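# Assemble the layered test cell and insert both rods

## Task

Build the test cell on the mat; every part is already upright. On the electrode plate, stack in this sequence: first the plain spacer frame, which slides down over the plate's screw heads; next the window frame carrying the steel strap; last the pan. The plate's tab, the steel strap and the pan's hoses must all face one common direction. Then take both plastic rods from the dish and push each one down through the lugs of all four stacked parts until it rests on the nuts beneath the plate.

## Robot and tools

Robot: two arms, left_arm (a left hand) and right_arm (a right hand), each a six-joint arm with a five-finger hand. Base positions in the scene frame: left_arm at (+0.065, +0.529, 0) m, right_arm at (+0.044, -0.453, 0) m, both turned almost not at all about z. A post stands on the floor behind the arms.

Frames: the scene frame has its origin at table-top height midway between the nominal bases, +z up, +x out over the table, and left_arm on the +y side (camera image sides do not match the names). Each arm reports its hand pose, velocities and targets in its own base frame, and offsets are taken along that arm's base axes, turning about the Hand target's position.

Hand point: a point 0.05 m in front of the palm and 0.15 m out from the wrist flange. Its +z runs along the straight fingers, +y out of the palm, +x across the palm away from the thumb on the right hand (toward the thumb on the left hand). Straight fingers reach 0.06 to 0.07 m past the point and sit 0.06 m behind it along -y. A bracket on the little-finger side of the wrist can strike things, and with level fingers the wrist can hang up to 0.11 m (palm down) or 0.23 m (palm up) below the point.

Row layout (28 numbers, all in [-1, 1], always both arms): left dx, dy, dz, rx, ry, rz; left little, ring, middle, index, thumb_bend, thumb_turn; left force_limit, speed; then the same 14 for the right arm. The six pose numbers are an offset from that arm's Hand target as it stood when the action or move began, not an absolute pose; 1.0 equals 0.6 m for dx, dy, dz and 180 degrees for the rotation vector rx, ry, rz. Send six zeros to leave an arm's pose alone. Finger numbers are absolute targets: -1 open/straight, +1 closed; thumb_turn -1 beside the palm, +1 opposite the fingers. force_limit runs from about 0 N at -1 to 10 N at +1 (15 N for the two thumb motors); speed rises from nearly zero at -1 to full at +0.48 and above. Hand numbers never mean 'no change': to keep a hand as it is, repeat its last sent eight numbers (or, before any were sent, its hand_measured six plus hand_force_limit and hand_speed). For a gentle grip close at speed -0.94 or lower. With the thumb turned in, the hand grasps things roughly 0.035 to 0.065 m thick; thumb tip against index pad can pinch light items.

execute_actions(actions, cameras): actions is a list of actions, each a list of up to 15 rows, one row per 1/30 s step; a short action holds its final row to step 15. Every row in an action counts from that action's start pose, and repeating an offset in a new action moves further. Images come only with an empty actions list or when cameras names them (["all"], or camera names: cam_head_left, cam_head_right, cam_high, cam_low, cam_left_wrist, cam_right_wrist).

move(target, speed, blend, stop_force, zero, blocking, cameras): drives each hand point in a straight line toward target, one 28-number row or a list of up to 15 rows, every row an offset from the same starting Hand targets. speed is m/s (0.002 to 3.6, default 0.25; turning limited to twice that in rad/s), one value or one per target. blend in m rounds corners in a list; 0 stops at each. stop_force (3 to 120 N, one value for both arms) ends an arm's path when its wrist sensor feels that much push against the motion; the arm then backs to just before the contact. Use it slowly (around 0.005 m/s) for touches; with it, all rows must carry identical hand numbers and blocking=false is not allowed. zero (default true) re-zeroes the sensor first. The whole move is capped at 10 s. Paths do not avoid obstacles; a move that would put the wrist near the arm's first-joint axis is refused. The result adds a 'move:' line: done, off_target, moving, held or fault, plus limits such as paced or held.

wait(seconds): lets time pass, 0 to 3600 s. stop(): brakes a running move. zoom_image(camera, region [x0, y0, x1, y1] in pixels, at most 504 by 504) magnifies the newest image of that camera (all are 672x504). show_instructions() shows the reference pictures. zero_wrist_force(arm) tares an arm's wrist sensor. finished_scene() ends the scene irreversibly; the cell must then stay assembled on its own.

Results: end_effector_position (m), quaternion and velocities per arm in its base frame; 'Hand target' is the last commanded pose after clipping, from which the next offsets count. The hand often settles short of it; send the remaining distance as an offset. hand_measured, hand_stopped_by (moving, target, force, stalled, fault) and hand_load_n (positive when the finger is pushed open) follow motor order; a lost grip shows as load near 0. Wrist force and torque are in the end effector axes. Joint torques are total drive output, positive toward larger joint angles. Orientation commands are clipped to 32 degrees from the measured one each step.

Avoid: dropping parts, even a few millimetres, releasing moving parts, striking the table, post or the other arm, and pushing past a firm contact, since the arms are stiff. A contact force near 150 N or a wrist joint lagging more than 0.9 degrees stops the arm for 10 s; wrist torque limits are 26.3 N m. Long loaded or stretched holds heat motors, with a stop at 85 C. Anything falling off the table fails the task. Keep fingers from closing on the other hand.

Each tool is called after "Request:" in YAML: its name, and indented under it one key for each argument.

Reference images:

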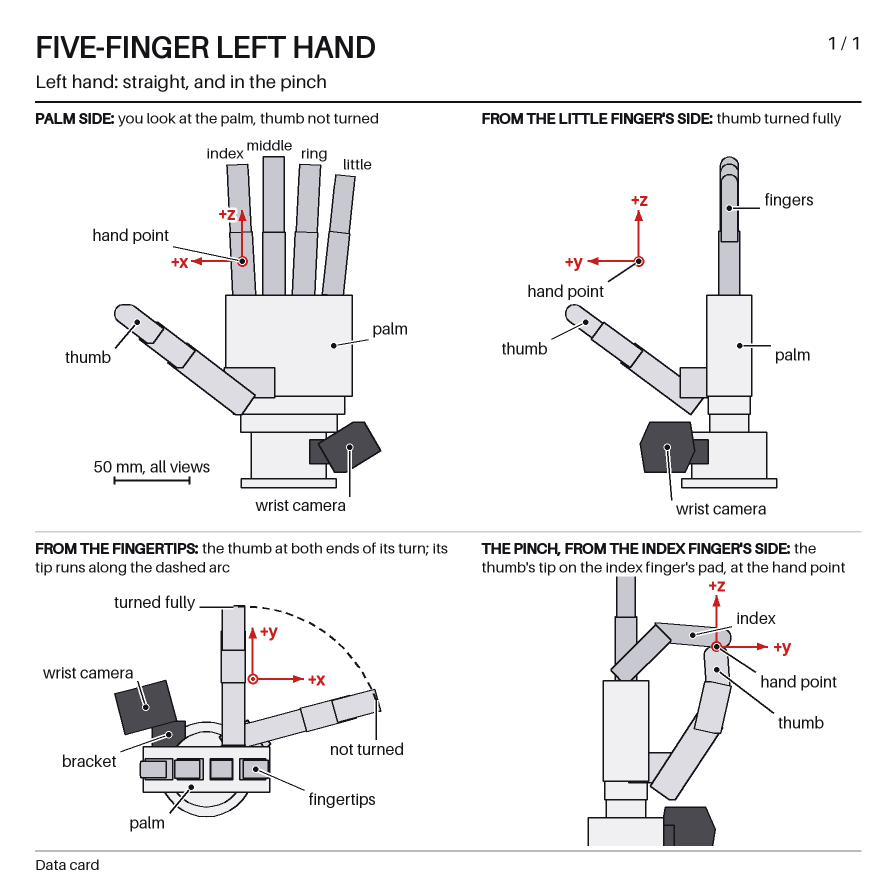

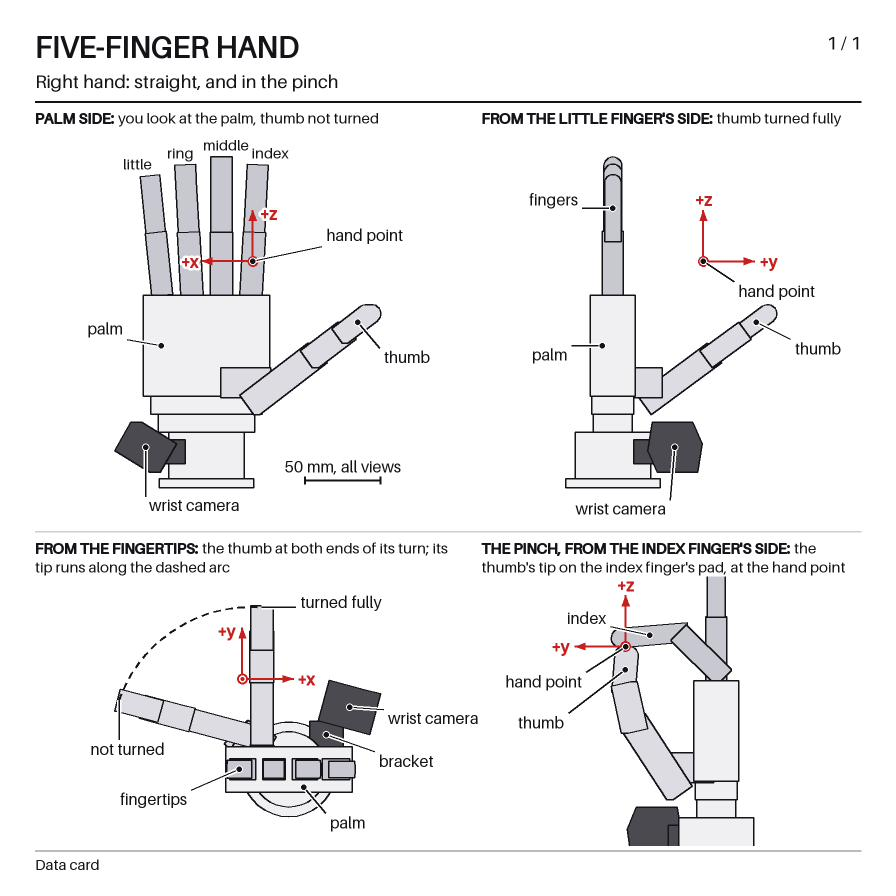

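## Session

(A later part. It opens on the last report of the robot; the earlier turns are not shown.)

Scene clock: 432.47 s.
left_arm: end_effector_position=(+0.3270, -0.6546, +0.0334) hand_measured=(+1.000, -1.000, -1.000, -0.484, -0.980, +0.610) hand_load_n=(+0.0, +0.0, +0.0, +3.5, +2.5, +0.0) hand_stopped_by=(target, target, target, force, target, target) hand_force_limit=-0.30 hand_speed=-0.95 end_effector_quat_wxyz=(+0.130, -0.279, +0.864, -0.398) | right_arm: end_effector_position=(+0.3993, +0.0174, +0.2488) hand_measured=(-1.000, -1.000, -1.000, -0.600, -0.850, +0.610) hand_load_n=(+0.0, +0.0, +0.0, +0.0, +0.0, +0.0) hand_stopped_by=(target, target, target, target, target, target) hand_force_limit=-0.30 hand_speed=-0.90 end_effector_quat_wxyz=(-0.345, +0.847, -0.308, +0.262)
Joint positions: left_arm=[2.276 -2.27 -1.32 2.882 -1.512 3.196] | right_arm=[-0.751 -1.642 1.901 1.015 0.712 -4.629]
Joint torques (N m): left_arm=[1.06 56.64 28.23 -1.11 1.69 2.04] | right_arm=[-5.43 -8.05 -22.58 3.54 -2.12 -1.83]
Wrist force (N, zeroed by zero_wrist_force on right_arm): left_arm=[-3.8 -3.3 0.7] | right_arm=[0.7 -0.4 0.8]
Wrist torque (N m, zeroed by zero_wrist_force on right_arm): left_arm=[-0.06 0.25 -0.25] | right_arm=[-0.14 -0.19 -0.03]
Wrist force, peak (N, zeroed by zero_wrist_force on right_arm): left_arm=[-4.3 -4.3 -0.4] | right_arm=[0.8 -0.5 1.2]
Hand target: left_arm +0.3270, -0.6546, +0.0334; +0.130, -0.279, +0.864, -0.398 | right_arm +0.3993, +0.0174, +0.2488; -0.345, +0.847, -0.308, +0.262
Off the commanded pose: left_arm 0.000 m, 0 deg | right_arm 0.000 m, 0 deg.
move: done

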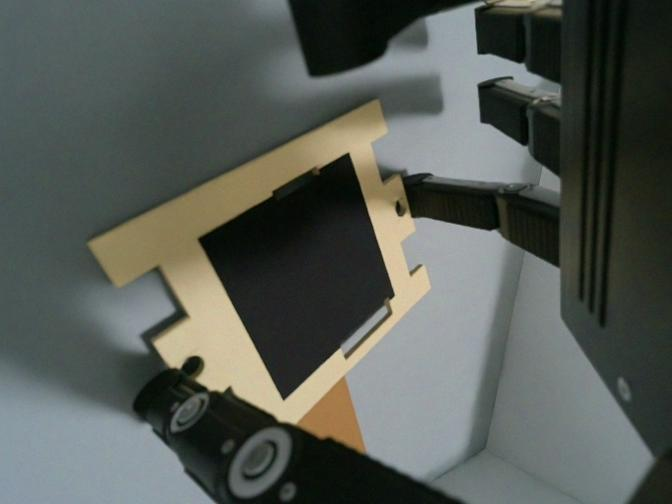

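Request:
move:
  target: [0,0,0.0067,0,0,0,1,-1,-1,-0.4,-0.98,0.61,-0.3,-0.95,0,0,0,0,0,0,-1,-1,-1,-0.6,-0.85,0.61,-0.3,-0.9]
  speed: 0.01
  cameras: ["cam_left_wrist"]

Scene clock: 433.60 s.
left_arm: end_effector_position=(+0.3270, -0.6546, +0.0375) hand_measured=(+1.000, -1.000, -1.000, -0.484, -0.980, +0.610) hand_load_n=(+0.0, +0.0, +0.0, -0.5, +0.0, +0.0) hand_stopped_by=(target, target, target, force, target, target) hand_force_limit=-0.30 hand_speed=-0.95 end_effector_quat_wxyz=(+0.130, -0.279, +0.864, -0.398) | right_arm: end_effector_position=(+0.3993, +0.0174, +0.2488) hand_measured=(-1.000, -1.000, -1.000, -0.600, -0.850, +0.610) hand_load_n=(+0.0, +0.0, +0.0, +0.0, +0.0, +0.0) hand_stopped_by=(target, target, target, target, target, target) hand_force_limit=-0.30 hand_speed=-0.90 end_effector_quat_wxyz=(-0.345, +0.847, -0.308, +0.262)
Joint positions: left_arm=[2.276 -2.266 -1.316 2.874 -1.512 3.196] | right_arm=[-0.751 -1.642 1.901 1.015 0.712 -4.629]
Joint torques (N m): left_arm=[1.64 49.67 25.92 0.09 1.51 2.05] | right_arm=[-6.05 -7.85 -21.84 3.74 -2.22 -1.71]
Wrist force (N, zeroed by zero_wrist_force on right_arm): left_arm=[-2.3 -0.9 0.4] | right_arm=[0.3 -0.8 1.2]
Wrist torque (N m, zeroed by zero_wrist_force on right_arm): left_arm=[0.12 0.15 -0.21] | right_arm=[-0.21 -0.14 -0.07]
Wrist force, peak (N, zeroed by zero_wrist_force on right_arm): left_arm=[-4.2 -4.2 -0.2] | right_arm=[0.5 -0.8 1.2]
Hand target: left_arm +0.3270, -0.6546, +0.0374; +0.130, -0.279, +0.864, -0.398 | right_arm +0.3993, +0.0174, +0.2488; -0.345, +0.847, -0.308, +0.262
Off the commanded pose: left_arm 0.000 m, 0 deg | right_arm 0.000 m, 0 deg.
move: done

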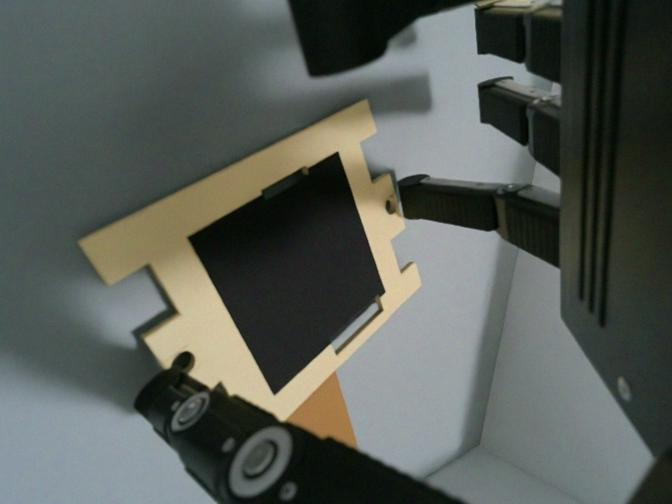

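Request:
move:
  target:
    - [0,0,0.003,0,0,0,1,-1,-1,-0.7,-0.98,0.61,-0.3,-0.3,0,0,0,0,0,0,-1,-1,-1,-0.6,-0.85,0.61,-0.3,-0.9]
    - [0,0,0.003,0.009,0.0065,0,1,-1,-1,-0.7,-0.98,0.61,-0.3,-0.3,0,0,0,0,0,0,-1,-1,-1,-0.6,-0.85,0.61,-0.3,-0.9]
  speed: 0.03
  cameras: ["cam_left_wrist"]

Scene clock: 437.77 s.
left_arm: end_effector_position=(+0.3270, -0.6547, +0.0392) hand_measured=(+1.000, -1.000, -1.000, -0.700, -0.980, +0.610) hand_load_n=(+0.0, +0.0, +0.0, +0.0, +0.0, +0.0) hand_stopped_by=(target, target, target, target, target, target) hand_force_limit=-0.30 hand_speed=-0.30 end_effector_quat_wxyz=(+0.125, -0.281, +0.871, -0.383) end_effector_velocity=(+0.000, +0.000, +0.000) end_effector_angular_velocity=(-0.002, -0.003, +0.000) | right_arm: end_effector_position=(+0.3993, +0.0174, +0.2488) hand_measured=(-1.000, -1.000, -1.000, -0.600, -0.850, +0.610) hand_load_n=(+0.0, +0.0, +0.0, +0.0, +0.0, +0.5) hand_stopped_by=(target, target, target, target, target, target) hand_force_limit=-0.30 hand_speed=-0.90 end_effector_quat_wxyz=(-0.345, +0.847, -0.308, +0.262)
Joint positions: left_arm=[2.275 -2.284 -1.272 2.812 -1.514 3.198] | right_arm=[-0.751 -1.642 1.901 1.015 0.712 -4.629]
Joint velocities: left_arm=[0 0.001 -0.004 0.005 0 0.001] | right_arm=[within noise]
Joint torques (N m): left_arm=[-7.44 59.3 6.58 1.33 -0.6 1.82] | right_arm=[-5.09 -7.07 -21.43 3.73 -2.05 -1.7]
Wrist force (N, zeroed by zero_wrist_force on right_arm): left_arm=[-2.4 -1.0 0.4] | right_arm=[0.2 -0.7 0.8]
Wrist torque (N m, zeroed by zero_wrist_force on right_arm): left_arm=[0.10 0.17 -0.26] | right_arm=[-0.18 -0.12 -0.07]
Wrist force, peak (N, zeroed by zero_wrist_force on right_arm): left_arm=[-2.6 -1.2 0.8] | right_arm=[0.4 -0.6 1.5]
Hand target: left_arm +0.3270, -0.6546, +0.0392; +0.125, -0.281, +0.871, -0.383 | right_arm +0.3993, +0.0174, +0.2488; -0.345, +0.847, -0.308, +0.262
Off the commanded pose: left_arm 0.000 m, 0 deg | right_arm 0.000 m, 0 deg.
move: done

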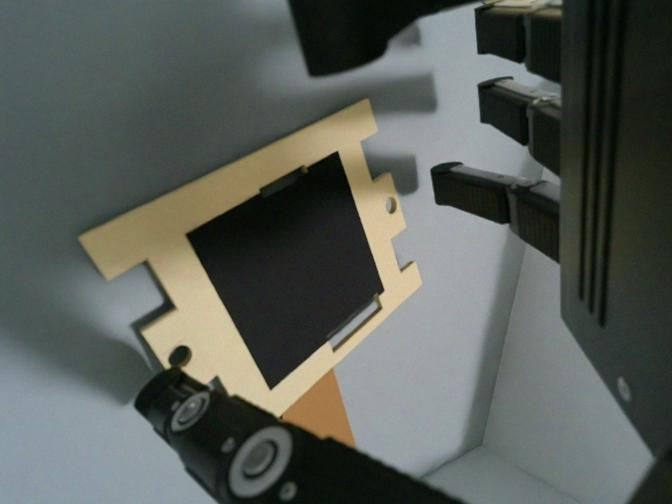

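Request:
move:
  target:
    - [-0.003,0.004,0,0,0,0,1,-1,-1,-0.7,-0.98,0.61,-0.3,-0.95,0,0,0,0,0,0,-1,-1,-1,-0.6,-0.85,0.61,-0.3,-0.9]
    - [-0.003,0.004,-0.012,0,0,0,1,-1,-1,-0.7,-0.98,0.61,-0.3,-0.95,0,0,0,0,0,0,-1,-1,-1,-0.6,-0.85,0.61,-0.3,-0.9]
  speed: 0.01
  stop_force: 3
  cameras: ["cam_left_wrist"]

Request:
move:
  target: [0,0,0,0,0,0,1,-1,-1,-0.401,-0.98,0.61,-0.3,-0.95,0,0,0,0,0,0,-1,-1,-1,-0.6,-0.85,0.61,-0.3,-0.9]
  cameras: ["cam_left_wrist"]

Scene clock: 441.93 s.
left_arm: end_effector_position=(+0.3252, -0.6522, +0.0320) hand_measured=(+1.000, -1.000, -1.000, -0.700, -0.980, +0.610) hand_load_n=(+0.0, +0.0, +0.0, +0.0, +0.0, +0.0) hand_stopped_by=(target, target, target, target, target, target) hand_force_limit=-0.30 hand_speed=-0.95 end_effector_quat_wxyz=(+0.125, -0.281, +0.871, -0.383) | right_arm: end_effector_position=(+0.3993, +0.0174, +0.2488) hand_measured=(-1.000, -1.000, -1.000, -0.600, -0.850, +0.610) hand_load_n=(+0.0, +0.0, +0.0, +0.0, -0.5, +0.0) hand_stopped_by=(target, target, target, target, target, target) hand_force_limit=-0.30 hand_speed=-0.90 end_effector_quat_wxyz=(-0.345, +0.847, -0.308, +0.262)
Joint positions: left_arm=[2.276 -2.284 -1.291 2.832 -1.514 3.198] | right_arm=[-0.751 -1.642 1.901 1.015 0.712 -4.629]
Joint torques (N m): left_arm=[7.52 59.16 30.15 -1.37 1.27 2.2] | right_arm=[-5.33 -8.46 -20.84 3.53 -2.01 -1.66]
Wrist force (N, zeroed by zero_wrist_force on right_arm): left_arm=[-2.5 -0.9 0.4] | right_arm=[0.6 -0.5 0.8]
Wrist torque (N m, zeroed by zero_wrist_force on right_arm): left_arm=[0.12 0.18 -0.28] | right_arm=[-0.16 -0.18 -0.04]
Wrist force, peak (N, zeroed by zero_wrist_force on right_arm): left_arm=[-2.8 -1.0 0.2] | right_arm=[0.9 -0.9 1.0]
Hand target: left_arm +0.3252, -0.6522, +0.0320; +0.125, -0.281, +0.871, -0.383 | right_arm +0.3993, +0.0174, +0.2488; -0.345, +0.847, -0.308, +0.262
Off the commanded pose: left_arm 0.000 m, 0 deg | right_arm 0.000 m, 0 deg.
move: done

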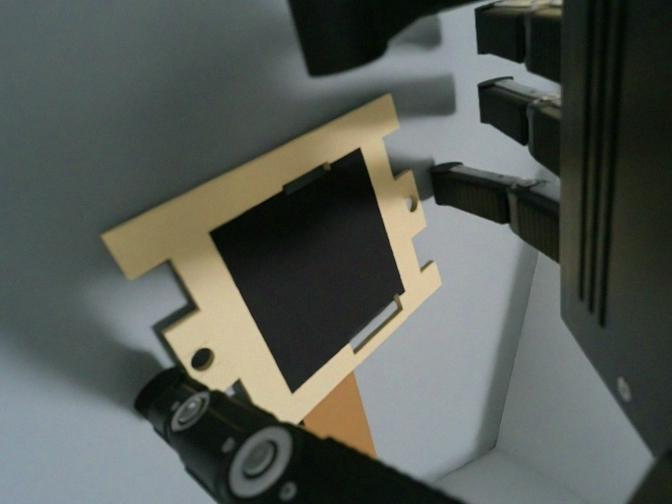

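Scene clock: 443.10 s.
left_arm: end_effector_position=(+0.3252, -0.6523, +0.0320) hand_measured=(+1.000, -1.000, -1.000, -0.568, -0.980, +0.610) hand_load_n=(+0.0, +0.0, +0.0, +3.5, +0.0, +0.5) hand_stopped_by=(target, target, target, force, target, target) hand_force_limit=-0.30 hand_speed=-0.95 end_effector_quat_wxyz=(+0.125, -0.281, +0.871, -0.383) | right_arm: end_effector_position=(+0.3993, +0.0174, +0.2488) hand_measured=(-1.000, -1.000, -1.000, -0.600, -0.850, +0.610) hand_load_n=(+0.0, +0.0, +0.0, +0.0, +0.0, +0.0) hand_stopped_by=(target, target, target, target, target, target) hand_force_limit=-0.30 hand_speed=-0.90 end_effector_quat_wxyz=(-0.345, +0.847, -0.308, +0.262)
Joint positions: left_arm=[2.276 -2.284 -1.291 2.832 -1.514 3.198] | right_arm=[-0.751 -1.642 1.901 1.015 0.712 -4.629]
Joint torques (N m): left_arm=[7.74 55.4 26.61 -1.32 0.96 2.25] | right_arm=[-5.17 -7.84 -21.03 3.74 -2.23 -1.53]
Wrist force (N, zeroed by zero_wrist_force on right_arm): left_arm=[-2.4 -5.0 0.4] | right_arm=[0.3 -0.6 1.1]
Wrist torque (N m, zeroed by zero_wrist_force on right_arm): left_arm=[-0.02 0.19 -0.24] | right_arm=[-0.19 -0.14 -0.06]
Wrist force, peak (N, zeroed by zero_wrist_force on right_arm): left_arm=[-2.5 -5.9 -0.8] | right_arm=[0.7 -0.9 1.2]
Hand target: left_arm +0.3252, -0.6522, +0.0320; +0.125, -0.281, +0.871, -0.383 | right_arm +0.3993, +0.0174, +0.2488; -0.345, +0.847, -0.308, +0.262
Off the commanded pose: left_arm 0.000 m, 0 deg | right_arm 0.000 m, 0 deg.
move: done

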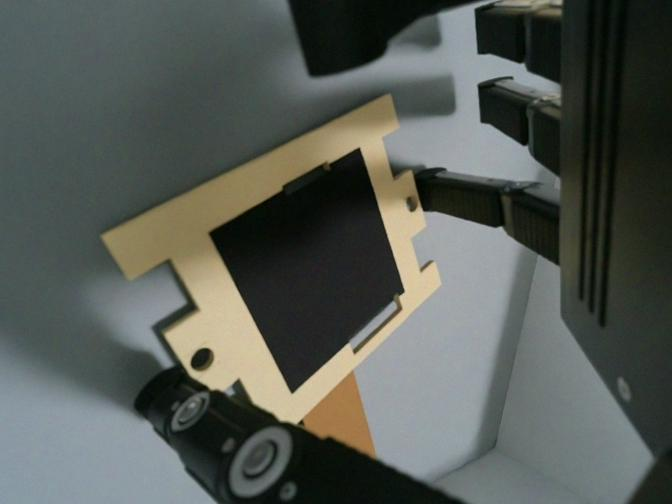

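Request:
move:
  target: [0,0,0,0,0,0,1,-1,-1,-0.64,-0.98,0.61,-0.3,-0.9,0,0,0,0,0,0,-1,-1,-1,-0.6,-0.85,0.61,-0.3,-0.9]
  speed: 0.01

Request:
move:
  target: [0,0,-0.01,0,0,0,1,-1,-1,-0.64,-0.98,0.61,-0.3,-0.9,0,0,0,0,0,0,-1,-1,-1,-0.6,-0.85,0.61,-0.3,-0.9]
  speed: 0.005
  stop_force: 3
  cameras: ["cam_left_wrist"]

Scene clock: 448.47 s.
left_arm: end_effector_position=(+0.3252, -0.6522, +0.0320) hand_measured=(+1.000, -1.000, -1.000, -0.640, -0.980, +0.610) hand_load_n=(+0.0, +0.0, +0.0, +0.0, +0.0, +0.0) hand_stopped_by=(target, target, target, target, target, target) hand_force_limit=-0.30 hand_speed=-0.90 end_effector_quat_wxyz=(+0.125, -0.281, +0.871, -0.383) | right_arm: end_effector_position=(+0.3993, +0.0174, +0.2488) hand_measured=(-1.000, -1.000, -1.000, -0.600, -0.850, +0.610) hand_load_n=(+0.0, +0.0, +0.0, +0.0, +0.0, +0.0) hand_stopped_by=(target, target, target, target, target, target) hand_force_limit=-0.30 hand_speed=-0.90 end_effector_quat_wxyz=(-0.345, +0.847, -0.308, +0.262)
Joint positions: left_arm=[2.276 -2.284 -1.291 2.832 -1.514 3.198] | right_arm=[-0.751 -1.642 1.901 1.015 0.712 -4.629]
Joint torques (N m): left_arm=[6.83 40.28 9.51 -1.25 0.42 1.69] | right_arm=[-5.35 -8.26 -20.08 3.57 -2.22 -1.67]
Wrist force (N, zeroed by zero_wrist_force on right_arm): left_arm=[-2.8 -0.6 0.6] | right_arm=[0.5 -0.6 0.9]
Wrist torque (N m, zeroed by zero_wrist_force on right_arm): left_arm=[0.17 0.23 -0.30] | right_arm=[-0.18 -0.16 -0.05]
Wrist force, peak (N, zeroed by zero_wrist_force on right_arm): left_arm=[-2.6 -5.9 -0.8] | right_arm=[0.4 -1.1 1.1]
Hand target: left_arm +0.3252, -0.6522, +0.0320; +0.125, -0.281, +0.871, -0.383 | right_arm +0.3993, +0.0174, +0.2488; -0.345, +0.847, -0.308, +0.262
Off the commanded pose: left_arm 0.000 m, 0 deg | right_arm 0.000 m, 0 deg.
move: done

Scene clock: 449.87 s.
left_arm: end_effector_position=(+0.3252, -0.6522, +0.0311) hand_measured=(+1.000, -1.000, -1.000, -0.640, -0.980, +0.610) hand_load_n=(+0.0, +0.0, +0.0, +0.0, +0.0, +0.0) hand_stopped_by=(target, target, target, target, target, target) hand_force_limit=-0.30 hand_speed=-0.90 end_effector_quat_wxyz=(+0.125, -0.281, +0.871, -0.383) | right_arm: end_effector_position=(+0.3993, +0.0174, +0.2488) hand_measured=(-1.000, -1.000, -1.000, -0.600, -0.850, +0.610) hand_load_n=(+0.0, +0.0, +0.0, +0.0, +0.0, +0.0) hand_stopped_by=(target, target, target, target, target, target) hand_force_limit=-0.30 hand_speed=-0.90 end_effector_quat_wxyz=(-0.345, +0.847, -0.308, +0.262)
Joint positions: left_arm=[2.276 -2.285 -1.292 2.834 -1.514 3.198] | right_arm=[-0.751 -1.642 1.901 1.015 0.712 -4.629]
Joint torques (N m): left_arm=[6.25 56.67 29.89 -1.61 0.38 1.75] | right_arm=[-4.13 -7.95 -19.18 3.58 -2.12 -1.62]
Wrist force (N, zeroed by zero_wrist_force on right_arm): left_arm=[-2.4 -2.9 -2.3] | right_arm=[0.5 -0.7 1.0]
Wrist torque (N m, zeroed by zero_wrist_force on right_arm): left_arm=[0.17 0.16 -0.26] | right_arm=[-0.21 -0.16 -0.05]
Wrist force, peak (N, zeroed by zero_wrist_force on right_arm): left_arm=[-2.5 -4.5 -4.4] | right_arm=[0.2 -0.4 1.4]
Hand target: left_arm +0.3252, -0.6522, +0.0311; +0.125, -0.281, +0.871, -0.383 (not the last commanded pose) | right_arm +0.3993, +0.0174, +0.2488; -0.345, +0.847, -0.308, +0.262
Off the commanded pose: left_arm 0.005 m, 0 deg | right_arm 0.000 m, 0 deg.
move: contact (left_arm)

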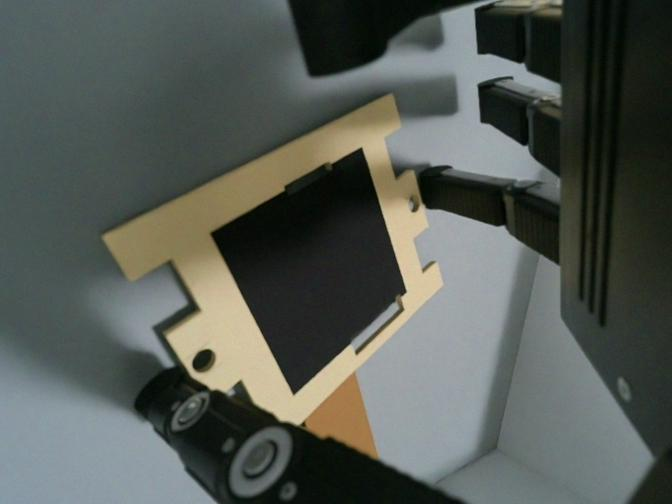

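Request:
zoom_image:
  camera: "cam_left_wrist"
  region: [340, 100, 540, 250]

Request:
zoom_image:
  camera: "cam_left_wrist"
  region: [110, 300, 310, 450]

Scaled by 2.520.

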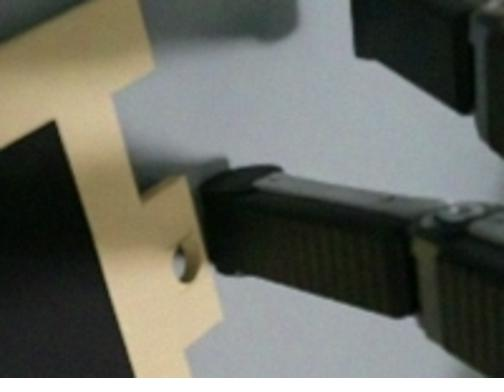

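Scaled by 2.520.

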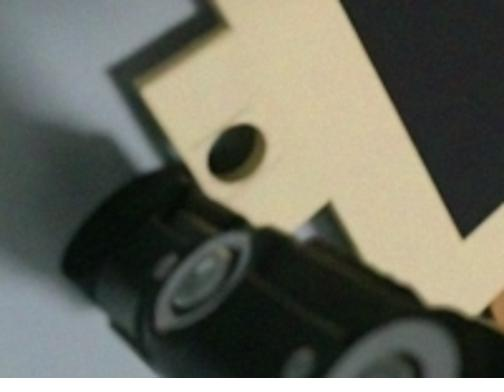

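Request:
move:
  target: [0,0,0.005,0,0,0,1,-1,-1,-0.72,-0.98,0.61,-0.3,-0.9,0,0,0,0,0,0,-1,-1,-1,-0.6,-0.85,0.61,-0.3,-0.9]
  speed: 0.01

Request:
move:
  target: [0,0,-0.015,0,0,0,1,-1,-1,-0.72,-0.98,0.61,-0.3,-0.9,0,0,0,0,0,0,-1,-1,-1,-0.6,-0.85,0.61,-0.3,-0.9]
  speed: 0.005
  stop_force: 3
  cameras: ["cam_left_wrist"]

Scene clock: 453.83 s.
left_arm: end_effector_position=(+0.3252, -0.6522, +0.0342) hand_measured=(+1.000, -1.000, -1.000, -0.720, -0.980, +0.610) hand_load_n=(+0.0, +0.0, +0.0, +0.0, +0.0, +0.0) hand_stopped_by=(target, target, target, target, target, target) hand_force_limit=-0.30 hand_speed=-0.90 end_effector_quat_wxyz=(+0.125, -0.281, +0.871, -0.383) | right_arm: end_effector_position=(+0.3993, +0.0174, +0.2488) hand_measured=(-1.000, -1.000, -1.000, -0.600, -0.850, +0.610) hand_load_n=(+0.0, +0.0, +0.0, +0.0, +0.0, +0.0) hand_stopped_by=(target, target, target, target, target, target) hand_force_limit=-0.30 hand_speed=-0.90 end_effector_quat_wxyz=(-0.345, +0.847, -0.308, +0.262)
Joint positions: left_arm=[2.276 -2.282 -1.289 2.828 -1.514 3.198] | right_arm=[-0.751 -1.642 1.901 1.015 0.712 -4.629]
Joint torques (N m): left_arm=[6.92 49.57 24.11 0.27 0.39 1.72] | right_arm=[-4.29 -7.42 -19.61 3.63 -2.25 -1.38]
Wrist force (N, zeroed by zero_wrist_force on right_arm): left_arm=[-2.6 -0.8 0.4] | right_arm=[0.5 -0.4 0.7]
Wrist torque (N m, zeroed by zero_wrist_force on right_arm): left_arm=[0.15 0.21 -0.29] | right_arm=[-0.13 -0.16 -0.04]
Wrist force, peak (N, zeroed by zero_wrist_force on right_arm): left_arm=[-2.4 -3.7 -3.5] | right_arm=[0.8 -0.5 1.4]
Hand target: left_arm +0.3252, -0.6522, +0.0341; +0.125, -0.281, +0.871, -0.383 | right_arm +0.3993, +0.0174, +0.2488; -0.345, +0.847, -0.308, +0.262
Off the commanded pose: left_arm 0.000 m, 0 deg | right_arm 0.000 m, 0 deg.
move: done

Scene clock: 456.20 s.
left_arm: end_effector_position=(+0.3252, -0.6522, +0.0287) hand_measured=(+1.000, -1.000, -1.000, -0.720, -0.980, +0.610) hand_load_n=(+0.0, -0.5, +0.0, +0.0, +0.0, +0.0) hand_stopped_by=(target, target, target, target, target, target) hand_force_limit=-0.30 hand_speed=-0.90 end_effector_quat_wxyz=(+0.125, -0.281, +0.871, -0.383) | right_arm: end_effector_position=(+0.3993, +0.0174, +0.2488) hand_measured=(-1.000, -1.000, -1.000, -0.600, -0.850, +0.610) hand_load_n=(+0.0, +0.0, +0.0, +0.0, +0.0, +0.0) hand_stopped_by=(target, target, target, target, target, target) hand_force_limit=-0.30 hand_speed=-0.90 end_effector_quat_wxyz=(-0.345, +0.847, -0.308, +0.262)
Joint positions: left_arm=[2.276 -2.288 -1.294 2.839 -1.514 3.198] | right_arm=[-0.751 -1.642 1.901 1.015 0.712 -4.629]
Joint torques (N m): left_arm=[6.67 57.26 29.67 -1.68 0.32 1.8] | right_arm=[-5.04 -7.82 -19.11 3.53 -2.21 -1.42]
Wrist force (N, zeroed by zero_wrist_force on right_arm): left_arm=[-2.6 -3.0 -3.7] | right_arm=[0.4 -1.0 1.3]
Wrist torque (N m, zeroed by zero_wrist_force on right_arm): left_arm=[0.22 0.14 -0.25] | right_arm=[-0.25 -0.16 -0.07]
Wrist force, peak (N, zeroed by zero_wrist_force on right_arm): left_arm=[-2.3 -3.8 -4.1] | right_arm=[0.4 -1.0 1.3]
Hand target: left_arm +0.3252, -0.6522, +0.0287; +0.125, -0.281, +0.871, -0.383 (not the last commanded pose) | right_arm +0.3993, +0.0174, +0.2488; -0.345, +0.847, -0.308, +0.262
Off the commanded pose: left_arm 0.004 m, 0 deg | right_arm 0.000 m, 0 deg.
move: contact (left_arm)

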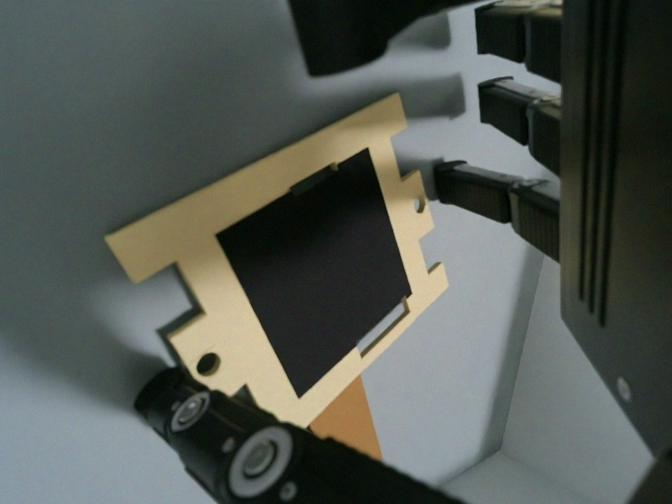

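Request:
move:
  target: [0,0,0.008,0,0,0,1,-1,-1,-0.88,-0.98,0.61,-0.3,-0.7,0,0,0,0,0,0,-1,-1,-1,-0.6,-0.85,0.61,-0.3,-0.9]
  speed: 0.01

Request:
move:
  target: [0,0,-0.02,0,0,0,1,-1,-1,-0.88,-0.98,0.61,-0.3,-0.7,0,0,0,0,0,0,-1,-1,-1,-0.6,-0.85,0.61,-0.3,-0.9]
  speed: 0.005
  stop_force: 3
  cameras: ["cam_left_wrist"]

Scene clock: 459.20 s.
left_arm: end_effector_position=(+0.3252, -0.6522, +0.0336) hand_measured=(+1.000, -1.000, -1.000, -0.880, -0.980, +0.610) hand_load_n=(+0.0, +0.0, +0.0, +0.0, +0.0, +0.0) hand_stopped_by=(target, target, target, target, target, target) hand_force_limit=-0.30 hand_speed=-0.70 end_effector_quat_wxyz=(+0.125, -0.281, +0.871, -0.383) | right_arm: end_effector_position=(+0.3993, +0.0174, +0.2488) hand_measured=(-1.000, -1.000, -1.000, -0.600, -0.850, +0.610) hand_load_n=(+0.0, +0.0, +0.0, +0.0, +0.0, +0.0) hand_stopped_by=(target, target, target, target, target, target) hand_force_limit=-0.30 hand_speed=-0.90 end_effector_quat_wxyz=(-0.345, +0.847, -0.308, +0.262)
Joint positions: left_arm=[2.276 -2.283 -1.29 2.829 -1.514 3.198] | right_arm=[-0.751 -1.642 1.901 1.015 0.712 -4.629]
Joint torques (N m): left_arm=[6.07 50.1 24.74 0.12 0.31 1.77] | right_arm=[-4.38 -7.54 -18.17 3.39 -2.16 -1.43]
Wrist force (N, zeroed by zero_wrist_force on right_arm): left_arm=[-2.6 -0.8 0.4] | right_arm=[0.4 -0.6 0.8]
Wrist torque (N m, zeroed by zero_wrist_force on right_arm): left_arm=[0.14 0.21 -0.29] | right_arm=[-0.17 -0.14 -0.06]
Wrist force, peak (N, zeroed by zero_wrist_force on right_arm): left_arm=[-2.5 -3.0 -3.6] | right_arm=[0.5 -0.9 1.2]
Hand target: left_arm +0.3252, -0.6522, +0.0335; +0.125, -0.281, +0.871, -0.383 | right_arm +0.3993, +0.0174, +0.2488; -0.345, +0.847, -0.308, +0.262
Off the commanded pose: left_arm 0.000 m, 0 deg | right_arm 0.000 m, 0 deg.
move: done

Scene clock: 461.80 s.
left_arm: end_effector_position=(+0.3252, -0.6523, +0.0269) hand_measured=(+1.000, -1.000, -1.000, -0.880, -0.980, +0.610) hand_load_n=(+0.0, +0.0, +0.0, +0.0, +0.5, +0.0) hand_stopped_by=(target, target, target, target, target, target) hand_force_limit=-0.30 hand_speed=-0.70 end_effector_quat_wxyz=(+0.125, -0.281, +0.871, -0.383) | right_arm: end_effector_position=(+0.3993, +0.0174, +0.2488) hand_measured=(-1.000, -1.000, -1.000, -0.600, -0.850, +0.610) hand_load_n=(+0.0, +0.0, +0.0, +0.0, +0.0, +0.0) hand_stopped_by=(target, target, target, target, target, target) hand_force_limit=-0.30 hand_speed=-0.90 end_effector_quat_wxyz=(-0.345, +0.847, -0.308, +0.262)
Joint positions: left_arm=[2.276 -2.29 -1.296 2.843 -1.514 3.198] | right_arm=[-0.751 -1.642 1.901 1.015 0.712 -4.629]
Joint torques (N m): left_arm=[6.64 56.83 28.9 -1.51 0.22 1.83] | right_arm=[-4.12 -7.39 -17.76 3.52 -2.27 -1.38]
Wrist force (N, zeroed by zero_wrist_force on right_arm): left_arm=[-2.6 -3.7 -2.3] | right_arm=[0.6 -0.4 0.8]
Wrist torque (N m, zeroed by zero_wrist_force on right_arm): left_arm=[-0.07 0.16 -0.26] | right_arm=[-0.13 -0.17 -0.03]
Wrist force, peak (N, zeroed by zero_wrist_force on right_arm): left_arm=[-2.9 -4.5 -2.9] | right_arm=[0.7 -0.8 1.2]
Hand target: left_arm +0.3252, -0.6523, +0.0269; +0.125, -0.281, +0.871, -0.383 (not the last commanded pose) | right_arm +0.3993, +0.0174, +0.2488; -0.345, +0.847, -0.308, +0.262
Off the commanded pose: left_arm 0.005 m, 0 deg | right_arm 0.000 m, 0 deg.
move: contact (left_arm)

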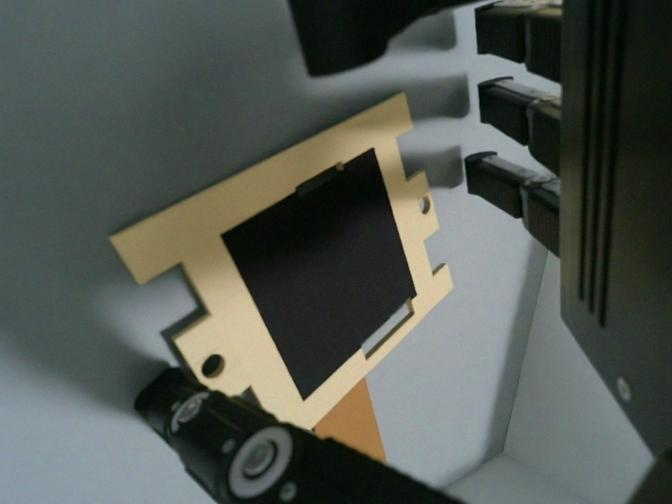

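Request:
move:
  target:
    - [0,0,0.0218,0,0,0,1,-1,-1,-0.7,-0.98,0.61,-0.3,-0.3,0,0,0,0,0,0,-1,-1,-1,-0.6,-0.85,0.61,-0.3,-0.9]
    - [-0.005,-0.0017,0.0218,-0.01575,-0.0114,0,1,-1,-1,-0.7,-0.98,0.61,-0.3,-0.3,0,0,0,0,0,0,-1,-1,-1,-0.6,-0.85,0.61,-0.3,-0.9]
  speed: 0.03
  cameras: ["cam_left_wrist"]

Scene clock: 466.20 s.
left_arm: end_effector_position=(+0.3221, -0.6532, +0.0400) hand_measured=(+1.000, -1.000, -1.000, -0.700, -0.980, +0.610) hand_load_n=(+0.0, +0.0, +0.0, +0.0, +0.0, +0.0) hand_stopped_by=(target, target, target, target, target, target) hand_force_limit=-0.30 hand_speed=-0.30 end_effector_quat_wxyz=(+0.134, -0.277, +0.859, -0.409) end_effector_velocity=(+0.000, +0.000, +0.001) end_effector_angular_velocity=(+0.001, +0.002, +0.000) | right_arm: end_effector_position=(+0.3993, +0.0174, +0.2488) hand_measured=(-1.000, -1.000, -1.000, -0.600, -0.850, +0.610) hand_load_n=(+0.0, +0.0, +0.0, +0.0, +0.5, +0.0) hand_stopped_by=(target, target, target, target, target, target) hand_force_limit=-0.30 hand_speed=-0.90 end_effector_quat_wxyz=(-0.345, +0.847, -0.308, +0.262)
Joint positions: left_arm=[2.272 -2.242 -1.358 2.918 -1.514 3.192] | right_arm=[-0.751 -1.642 1.901 1.015 0.712 -4.629]
Joint velocities: left_arm=[0 -0.001 0.004 -0.006 0 0] | right_arm=[within noise]
Joint torques (N m): left_arm=[-3.53 36.01 30.75 -1.38 1.65 -1.1] | right_arm=[-3.89 -6.93 -17.22 3.45 -2.11 -1.2]
Wrist force (N, zeroed by zero_wrist_force on right_arm): left_arm=[-2.5 -0.9 0.5] | right_arm=[0.7 -0.7 0.8]
Wrist torque (N m, zeroed by zero_wrist_force on right_arm): left_arm=[0.13 0.19 -0.16] | right_arm=[-0.18 -0.19 -0.05]
Wrist force, peak (N, zeroed by zero_wrist_force on right_arm): left_arm=[-2.7 -4.2 -2.8] | right_arm=[0.6 -0.8 1.3]
Hand target: left_arm +0.3222, -0.6533, +0.0399; +0.134, -0.277, +0.859, -0.409 | right_arm +0.3993, +0.0174, +0.2488; -0.345, +0.847, -0.308, +0.262
Off the commanded pose: left_arm 0.000 m, 0 deg | right_arm 0.000 m, 0 deg.
move: done

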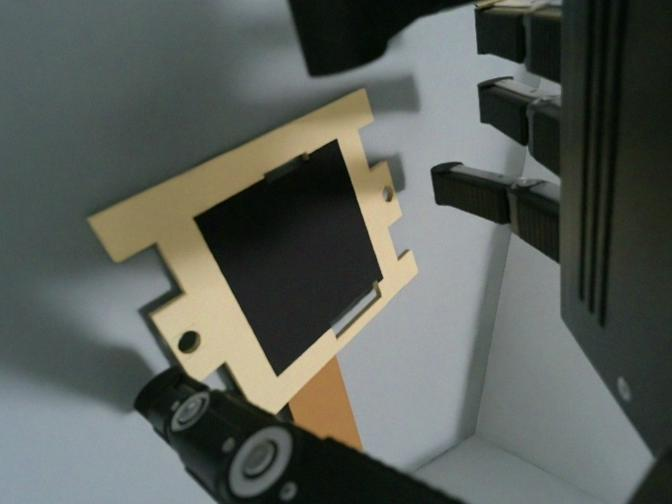

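Request:
move:
  target: [0,0,-0.0125,0,0,0,1,-1,-1,-0.7,-0.98,0.61,-0.3,-0.95,0,0,0,0,0,0,-1,-1,-1,-0.6,-0.85,0.61,-0.3,-0.9]
  speed: 0.01
  stop_force: 3

Request:
move:
  target: [0,0,0,0,0,0,1,-1,-1,-0.4,-0.98,0.61,-0.3,-0.95,0,0,0,0,0,0,-1,-1,-1,-0.6,-0.85,0.61,-0.3,-0.9]
  cameras: ["cam_left_wrist"]

Scene clock: 468.90 s.
left_arm: end_effector_position=(+0.3222, -0.6533, +0.0324) hand_measured=(+1.000, -1.000, -1.000, -0.700, -0.980, +0.610) hand_load_n=(+0.0, +0.0, +0.0, +0.0, +0.0, +0.0) hand_stopped_by=(target, target, target, target, target, target) hand_force_limit=-0.30 hand_speed=-0.95 end_effector_quat_wxyz=(+0.134, -0.277, +0.859, -0.409) | right_arm: end_effector_position=(+0.3993, +0.0174, +0.2488) hand_measured=(-1.000, -1.000, -1.000, -0.600, -0.850, +0.610) hand_load_n=(+0.0, +0.0, +0.0, +0.0, +0.0, +0.0) hand_stopped_by=(target, target, target, target, target, target) hand_force_limit=-0.30 hand_speed=-0.90 end_effector_quat_wxyz=(-0.345, +0.847, -0.308, +0.262)
Joint positions: left_arm=[2.272 -2.25 -1.365 2.933 -1.514 3.192] | right_arm=[-0.751 -1.642 1.901 1.015 0.712 -4.629]
Joint torques (N m): left_arm=[2.1 57.27 29.95 -1.22 1.1 1.85] | right_arm=[-4.06 -8.28 -16.53 3.57 -2.07 -1.32]
Wrist force (N, zeroed by zero_wrist_force on right_arm): left_arm=[-2.5 -1.0 0.7] | right_arm=[0.6 -0.3 1.1]
Wrist torque (N m, zeroed by zero_wrist_force on right_arm): left_arm=[0.10 0.20 -0.16] | right_arm=[-0.15 -0.19 -0.04]
Wrist force, peak (N, zeroed by zero_wrist_force on right_arm): left_arm=[-2.8 -1.1 0.3] | right_arm=[0.5 -0.9 1.3]
Hand target: left_arm +0.3222, -0.6533, +0.0324; +0.134, -0.277, +0.859, -0.409 | right_arm +0.3993, +0.0174, +0.2488; -0.345, +0.847, -0.308, +0.262
Off the commanded pose: left_arm 0.000 m, 0 deg | right_arm 0.000 m, 0 deg.
move: done

Scene clock: 470.53 s.
left_arm: end_effector_position=(+0.3222, -0.6533, +0.0324) hand_measured=(+1.000, -1.000, -1.000, -0.502, -0.980, +0.610) hand_load_n=(+0.0, +0.0, +0.0, +4.5, +2.5, +0.0) hand_stopped_by=(target, target, target, force, target, target) hand_force_limit=-0.30 hand_speed=-0.95 end_effector_quat_wxyz=(+0.134, -0.277, +0.859, -0.409) | right_arm: end_effector_position=(+0.3993, +0.0174, +0.2488) hand_measured=(-1.000, -1.000, -1.000, -0.600, -0.850, +0.610) hand_load_n=(+0.0, +0.0, -0.5, +0.0, +0.0, +0.0) hand_stopped_by=(target, target, target, target, target, target) hand_force_limit=-0.30 hand_speed=-0.90 end_effector_quat_wxyz=(-0.345, +0.847, -0.308, +0.262)
Joint positions: left_arm=[2.272 -2.25 -1.365 2.933 -1.514 3.192] | right_arm=[-0.751 -1.642 1.901 1.015 0.712 -4.629]
Joint torques (N m): left_arm=[2.03 55.89 29.5 -1.09 0.76 1.59] | right_arm=[-4.14 -7.63 -16.42 3.48 -2.05 -1.35]
Wrist force (N, zeroed by zero_wrist_force on right_arm): left_arm=[-4.3 -3.8 0.5] | right_arm=[0.1 -0.4 0.9]
Wrist torque (N m, zeroed by zero_wrist_force on right_arm): left_arm=[-0.06 0.26 -0.20] | right_arm=[-0.14 -0.11 -0.06]
Wrist force, peak (N, zeroed by zero_wrist_force on right_arm): left_arm=[-4.4 -3.9 0.4] | right_arm=[0.7 -1.0 1.1]
Hand target: left_arm +0.3222, -0.6533, +0.0324; +0.134, -0.277, +0.859, -0.409 | right_arm +0.3993, +0.0174, +0.2488; -0.345, +0.847, -0.308, +0.262
Off the commanded pose: left_arm 0.000 m, 0 deg | right_arm 0.000 m, 0 deg.
move: done

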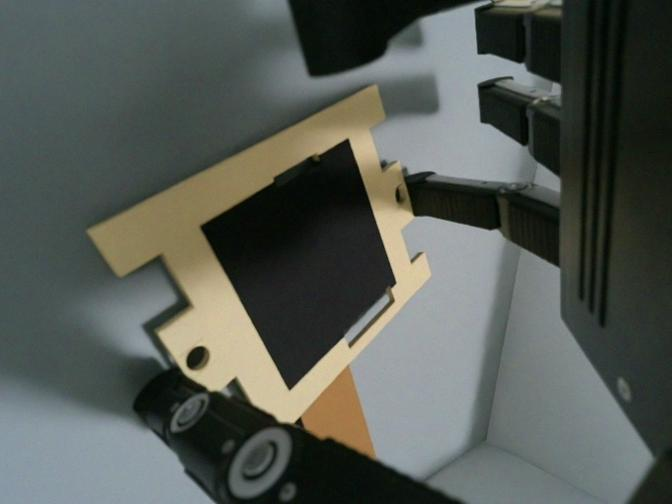

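Request:
move:
  target: [0,0,0.003,0,0,0,1,-1,-1,-0.4,-0.98,0.61,-0.3,-0.95,0,0,0,0,0,0,-1,-1,-1,-0.6,-0.85,0.61,-0.3,-0.9]
  speed: 0.005
  cameras: ["cam_left_wrist"]

Scene clock: 471.77 s.
left_arm: end_effector_position=(+0.3222, -0.6533, +0.0343) hand_measured=(+1.000, -1.000, -1.000, -0.502, -0.980, +0.610) hand_load_n=(+0.0, +0.0, +0.0, +0.0, +0.0, +0.0) hand_stopped_by=(target, target, target, force, target, target) hand_force_limit=-0.30 hand_speed=-0.95 end_effector_quat_wxyz=(+0.134, -0.277, +0.859, -0.409) | right_arm: end_effector_position=(+0.3993, +0.0174, +0.2488) hand_measured=(-1.000, -1.000, -1.000, -0.600, -0.850, +0.610) hand_load_n=(+0.0, +0.0, +0.0, +0.0, +0.0, +0.0) hand_stopped_by=(target, target, target, target, target, target) hand_force_limit=-0.30 hand_speed=-0.90 end_effector_quat_wxyz=(-0.345, +0.847, -0.308, +0.262)
Joint positions: left_arm=[2.272 -2.248 -1.364 2.93 -1.514 3.192] | right_arm=[-0.751 -1.642 1.901 1.015 0.712 -4.629]
Joint torques (N m): left_arm=[2.3 52.16 28.14 -0.46 0.48 1.52] | right_arm=[-3.91 -7.8 -16.32 3.57 -2.24 -1.29]
Wrist force (N, zeroed by zero_wrist_force on right_arm): left_arm=[-2.7 -1.0 0.5] | right_arm=[0.2 -0.5 0.8]
Wrist torque (N m, zeroed by zero_wrist_force on right_arm): left_arm=[0.13 0.20 -0.17] | right_arm=[-0.14 -0.11 -0.06]
Wrist force, peak (N, zeroed by zero_wrist_force on right_arm): left_arm=[-4.4 -4.0 0.0] | right_arm=[0.3 -0.8 1.3]
Hand target: left_arm +0.3222, -0.6533, +0.0342; +0.134, -0.277, +0.859, -0.409 | right_arm +0.3993, +0.0174, +0.2488; -0.345, +0.847, -0.308, +0.262
Off the commanded pose: left_arm 0.000 m, 0 deg | right_arm 0.000 m, 0 deg.
move: done

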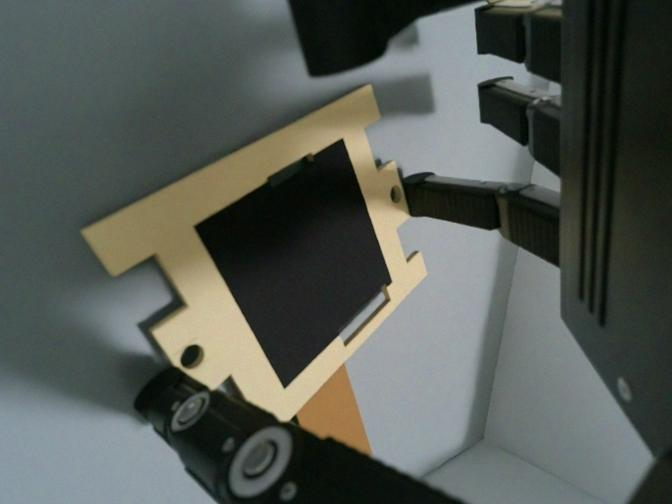

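Request:
zoom_image:
  camera: "cam_left_wrist"
  region: [360, 140, 480, 240]

Request:
zoom_image:
  camera: "cam_left_wrist"
  region: [120, 310, 260, 430]

Scaled by 4.200.

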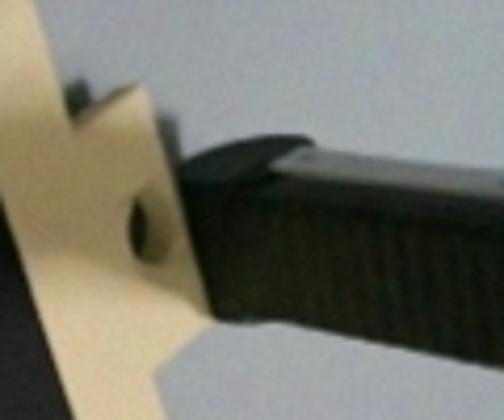

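Scaled by 3.600.

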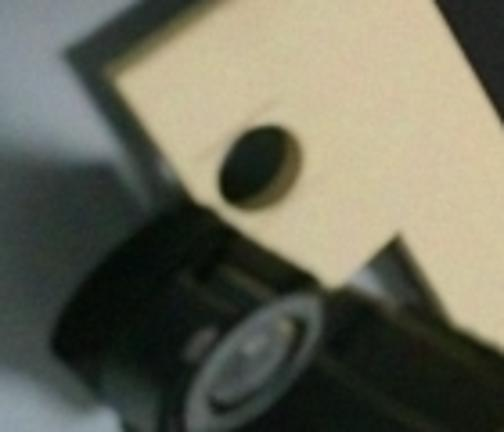

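Request:
move:
  target:
    - [0,0,0.003,0,0,0,1,-1,-1,-0.7,-0.98,0.61,-0.3,-0.3,0,0,0,0,0,0,-1,-1,-1,-0.6,-0.85,0.61,-0.3,-0.9]
    - [-0.001,0.0014,0.003,0,0,0,1,-1,-1,-0.7,-0.98,0.61,-0.3,-0.3,0,0,0,0,0,0,-1,-1,-1,-0.6,-0.85,0.61,-0.3,-0.9]
  speed: 0.02

Request:
move:
  target: [0,0,-0.0075,0,0,0,1,-1,-1,-0.7,-0.98,0.61,-0.3,-0.95,0,0,0,0,0,0,-1,-1,-1,-0.6,-0.85,0.61,-0.3,-0.9]
  speed: 0.01
  stop_force: 3

Request:
move:
  target: [0,0,0,0,0,0,1,-1,-1,-0.4,-0.98,0.61,-0.3,-0.95,0,0,0,0,0,0,-1,-1,-1,-0.6,-0.85,0.61,-0.3,-0.9]
  cameras: ["cam_left_wrist"]

Scene clock: 477.23 s.
left_arm: end_effector_position=(+0.3215, -0.6524, +0.0360) hand_measured=(+1.000, -1.000, -1.000, -0.700, -0.980, +0.610) hand_load_n=(+0.0, +0.0, +0.0, +0.0, +0.0, +0.0) hand_stopped_by=(target, target, target, target, target, target) hand_force_limit=-0.30 hand_speed=-0.30 end_effector_quat_wxyz=(+0.134, -0.277, +0.859, -0.409) | right_arm: end_effector_position=(+0.3993, +0.0174, +0.2488) hand_measured=(-1.000, -1.000, -1.000, -0.600, -0.850, +0.610) hand_load_n=(+0.0, +0.0, +0.0, +0.0, +0.0, +0.0) hand_stopped_by=(target, target, target, target, target, target) hand_force_limit=-0.30 hand_speed=-0.90 end_effector_quat_wxyz=(-0.345, +0.847, -0.308, +0.262)
Joint positions: left_arm=[2.272 -2.244 -1.366 2.928 -1.514 3.192] | right_arm=[-0.751 -1.642 1.901 1.015 0.712 -4.629]
Joint torques (N m): left_arm=[7.16 40.72 27.07 -0.21 1.61 2.2] | right_arm=[-3.36 -7.82 -15.83 3.54 -2.09 -0.99]
Wrist force (N, zeroed by zero_wrist_force on right_arm): left_arm=[-2.5 -1.1 0.5] | right_arm=[0.4 -0.4 0.9]
Wrist torque (N m, zeroed by zero_wrist_force on right_arm): left_arm=[0.09 0.18 -0.16] | right_arm=[-0.13 -0.16 -0.04]
Wrist force, peak (N, zeroed by zero_wrist_force on right_arm): left_arm=[-2.6 -1.1 0.6] | right_arm=[0.9 -0.6 1.1]
Hand target: left_arm +0.3216, -0.6524, +0.0360; +0.134, -0.277, +0.859, -0.409 | right_arm +0.3993, +0.0174, +0.2488; -0.345, +0.847, -0.308, +0.262
Off the commanded pose: left_arm 0.000 m, 0 deg | right_arm 0.000 m, 0 deg.
move: done

Scene clock: 478.33 s.
left_arm: end_effector_position=(+0.3216, -0.6524, +0.0314) hand_measured=(+1.000, -1.000, -1.000, -0.700, -0.980, +0.610) hand_load_n=(+0.0, +0.0, +0.0, +0.0, +0.0, +0.0) hand_stopped_by=(target, target, target, target, target, target) hand_force_limit=-0.30 hand_speed=-0.95 end_effector_quat_wxyz=(+0.134, -0.277, +0.859, -0.409) | right_arm: end_effector_position=(+0.3993, +0.0174, +0.2488) hand_measured=(-1.000, -1.000, -1.000, -0.600, -0.850, +0.610) hand_load_n=(+0.0, +0.0, +0.0, +0.0, +0.0, +0.0) hand_stopped_by=(target, target, target, target, target, target) hand_force_limit=-0.30 hand_speed=-0.90 end_effector_quat_wxyz=(-0.345, +0.847, -0.308, +0.262)
Joint positions: left_arm=[2.272 -2.249 -1.37 2.937 -1.513 3.192] | right_arm=[-0.751 -1.642 1.901 1.015 0.712 -4.629]
Joint torques (N m): left_arm=[8 54.23 22.48 -1 1.7 2.27] | right_arm=[-3.4 -7.23 -15.09 3.47 -2.09 -0.93]
Wrist force (N, zeroed by zero_wrist_force on right_arm): left_arm=[-2.5 -1.0 0.3] | right_arm=[0.8 -0.5 0.8]
Wrist torque (N m, zeroed by zero_wrist_force on right_arm): left_arm=[0.11 0.18 -0.16] | right_arm=[-0.16 -0.20 -0.02]
Wrist force, peak (N, zeroed by zero_wrist_force on right_arm): left_arm=[-2.6 -1.4 0.4] | right_arm=[0.5 -1.0 0.9]
Hand target: left_arm +0.3216, -0.6524, +0.0315; +0.134, -0.277, +0.859, -0.409 | right_arm +0.3993, +0.0174, +0.2488; -0.345, +0.847, -0.308, +0.262
Off the commanded pose: left_arm 0.000 m, 0 deg | right_arm 0.000 m, 0 deg.
move: done

Scene clock: 479.90 s.
left_arm: end_effector_position=(+0.3216, -0.6524, +0.0315) hand_measured=(+1.000, -1.000, -1.000, -0.512, -0.980, +0.610) hand_load_n=(+0.0, +0.0, +0.0, +4.0, +2.5, +0.0) hand_stopped_by=(target, target, target, force, target, target) hand_force_limit=-0.30 hand_speed=-0.95 end_effector_quat_wxyz=(+0.134, -0.277, +0.859, -0.409) | right_arm: end_effector_position=(+0.3993, +0.0174, +0.2488) hand_measured=(-1.000, -1.000, -1.000, -0.600, -0.850, +0.610) hand_load_n=(+0.0, +0.0, +0.0, +0.0, +0.5, +0.0) hand_stopped_by=(target, target, target, target, target, target) hand_force_limit=-0.30 hand_speed=-0.90 end_effector_quat_wxyz=(-0.345, +0.847, -0.308, +0.262)
Joint positions: left_arm=[2.272 -2.249 -1.37 2.937 -1.513 3.192] | right_arm=[-0.751 -1.642 1.901 1.015 0.712 -4.629]
Joint torques (N m): left_arm=[6.84 55.72 29.24 -0.97 1.56 1.91] | right_arm=[-3.46 -7.98 -16.08 3.52 -2.12 -1.08]
Wrist force (N, zeroed by zero_wrist_force on right_arm): left_arm=[-4.1 -3.3 0.2] | right_arm=[0.7 -0.7 0.7]
Wrist torque (N m, zeroed by zero_wrist_force on right_arm): left_arm=[-0.01 0.24 -0.20] | right_arm=[-0.17 -0.18 -0.04]
Wrist force, peak (N, zeroed by zero_wrist_force on right_arm): left_arm=[-4.3 -3.2 0.5] | right_arm=[0.9 -0.8 0.9]
Hand target: left_arm +0.3216, -0.6524, +0.0315; +0.134, -0.277, +0.859, -0.409 | right_arm +0.3993, +0.0174, +0.2488; -0.345, +0.847, -0.308, +0.262
Off the commanded pose: left_arm 0.000 m, 0 deg | right_arm 0.000 m, 0 deg.
move: done

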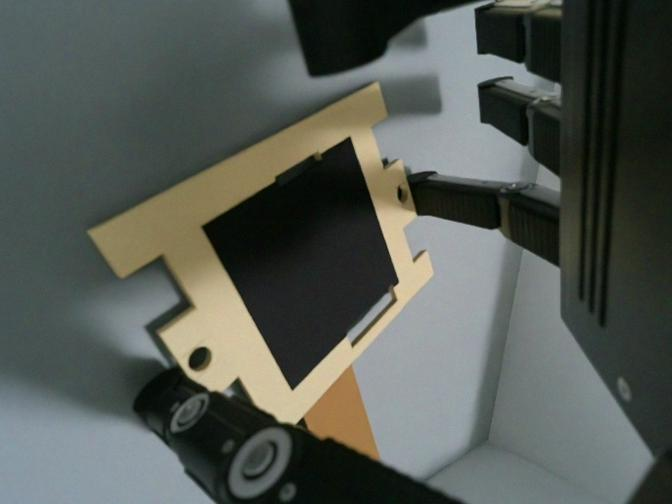

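Request:
move:
  target: [0,0,0.0017,0,0,0,1,-1,-1,-0.4,-0.98,0.61,-0.3,-0.95,0,0,0,0,0,0,-1,-1,-1,-0.6,-0.85,0.61,-0.3,-0.9]
  speed: 0.003
  cameras: ["cam_left_wrist"]

Scene clock: 481.20 s.
left_arm: end_effector_position=(+0.3216, -0.6524, +0.0326) hand_measured=(+1.000, -1.000, -1.000, -0.512, -0.980, +0.610) hand_load_n=(+0.0, +0.0, +0.0, +3.0, +3.0, -0.5) hand_stopped_by=(target, target, target, force, target, target) hand_force_limit=-0.30 hand_speed=-0.95 end_effector_quat_wxyz=(+0.134, -0.277, +0.859, -0.409) | right_arm: end_effector_position=(+0.3993, +0.0174, +0.2488) hand_measured=(-1.000, -1.000, -1.000, -0.600, -0.850, +0.610) hand_load_n=(+0.0, +0.0, +0.0, +0.0, +0.0, +0.0) hand_stopped_by=(target, target, target, target, target, target) hand_force_limit=-0.30 hand_speed=-0.90 end_effector_quat_wxyz=(-0.345, +0.847, -0.308, +0.262)
Joint positions: left_arm=[2.272 -2.248 -1.369 2.935 -1.513 3.192] | right_arm=[-0.751 -1.642 1.901 1.015 0.712 -4.629]
Joint torques (N m): left_arm=[1.91 55.57 29.52 -1.17 1.51 2.02] | right_arm=[-3.6 -7.53 -14.01 3.55 -2.16 -1.21]
Wrist force (N, zeroed by zero_wrist_force on right_arm): left_arm=[-3.3 -0.9 1.4] | right_arm=[0.6 -0.1 0.9]
Wrist torque (N m, zeroed by zero_wrist_force on right_arm): left_arm=[0.09 0.24 -0.19] | right_arm=[-0.10 -0.17 -0.03]
Wrist force, peak (N, zeroed by zero_wrist_force on right_arm): left_arm=[-4.3 -3.8 0.1] | right_arm=[0.4 -0.7 1.4]
Hand target: left_arm +0.3216, -0.6524, +0.0326; +0.134, -0.277, +0.859, -0.409 | right_arm +0.3993, +0.0174, +0.2488; -0.345, +0.847, -0.308, +0.262
Off the commanded pose: left_arm 0.000 m, 0 deg | right_arm 0.000 m, 0 deg.
move: done

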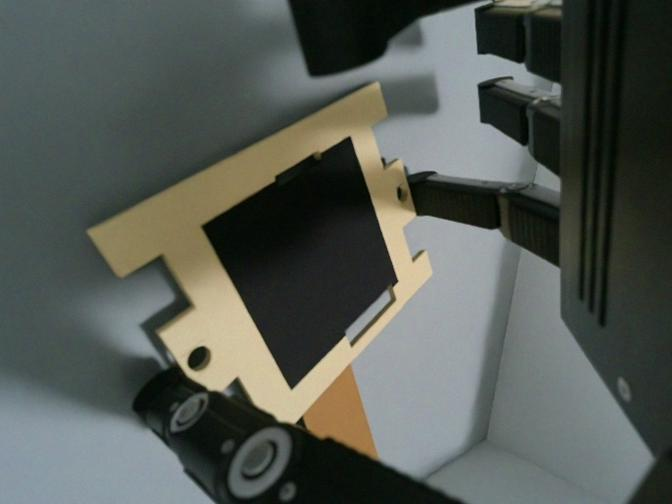

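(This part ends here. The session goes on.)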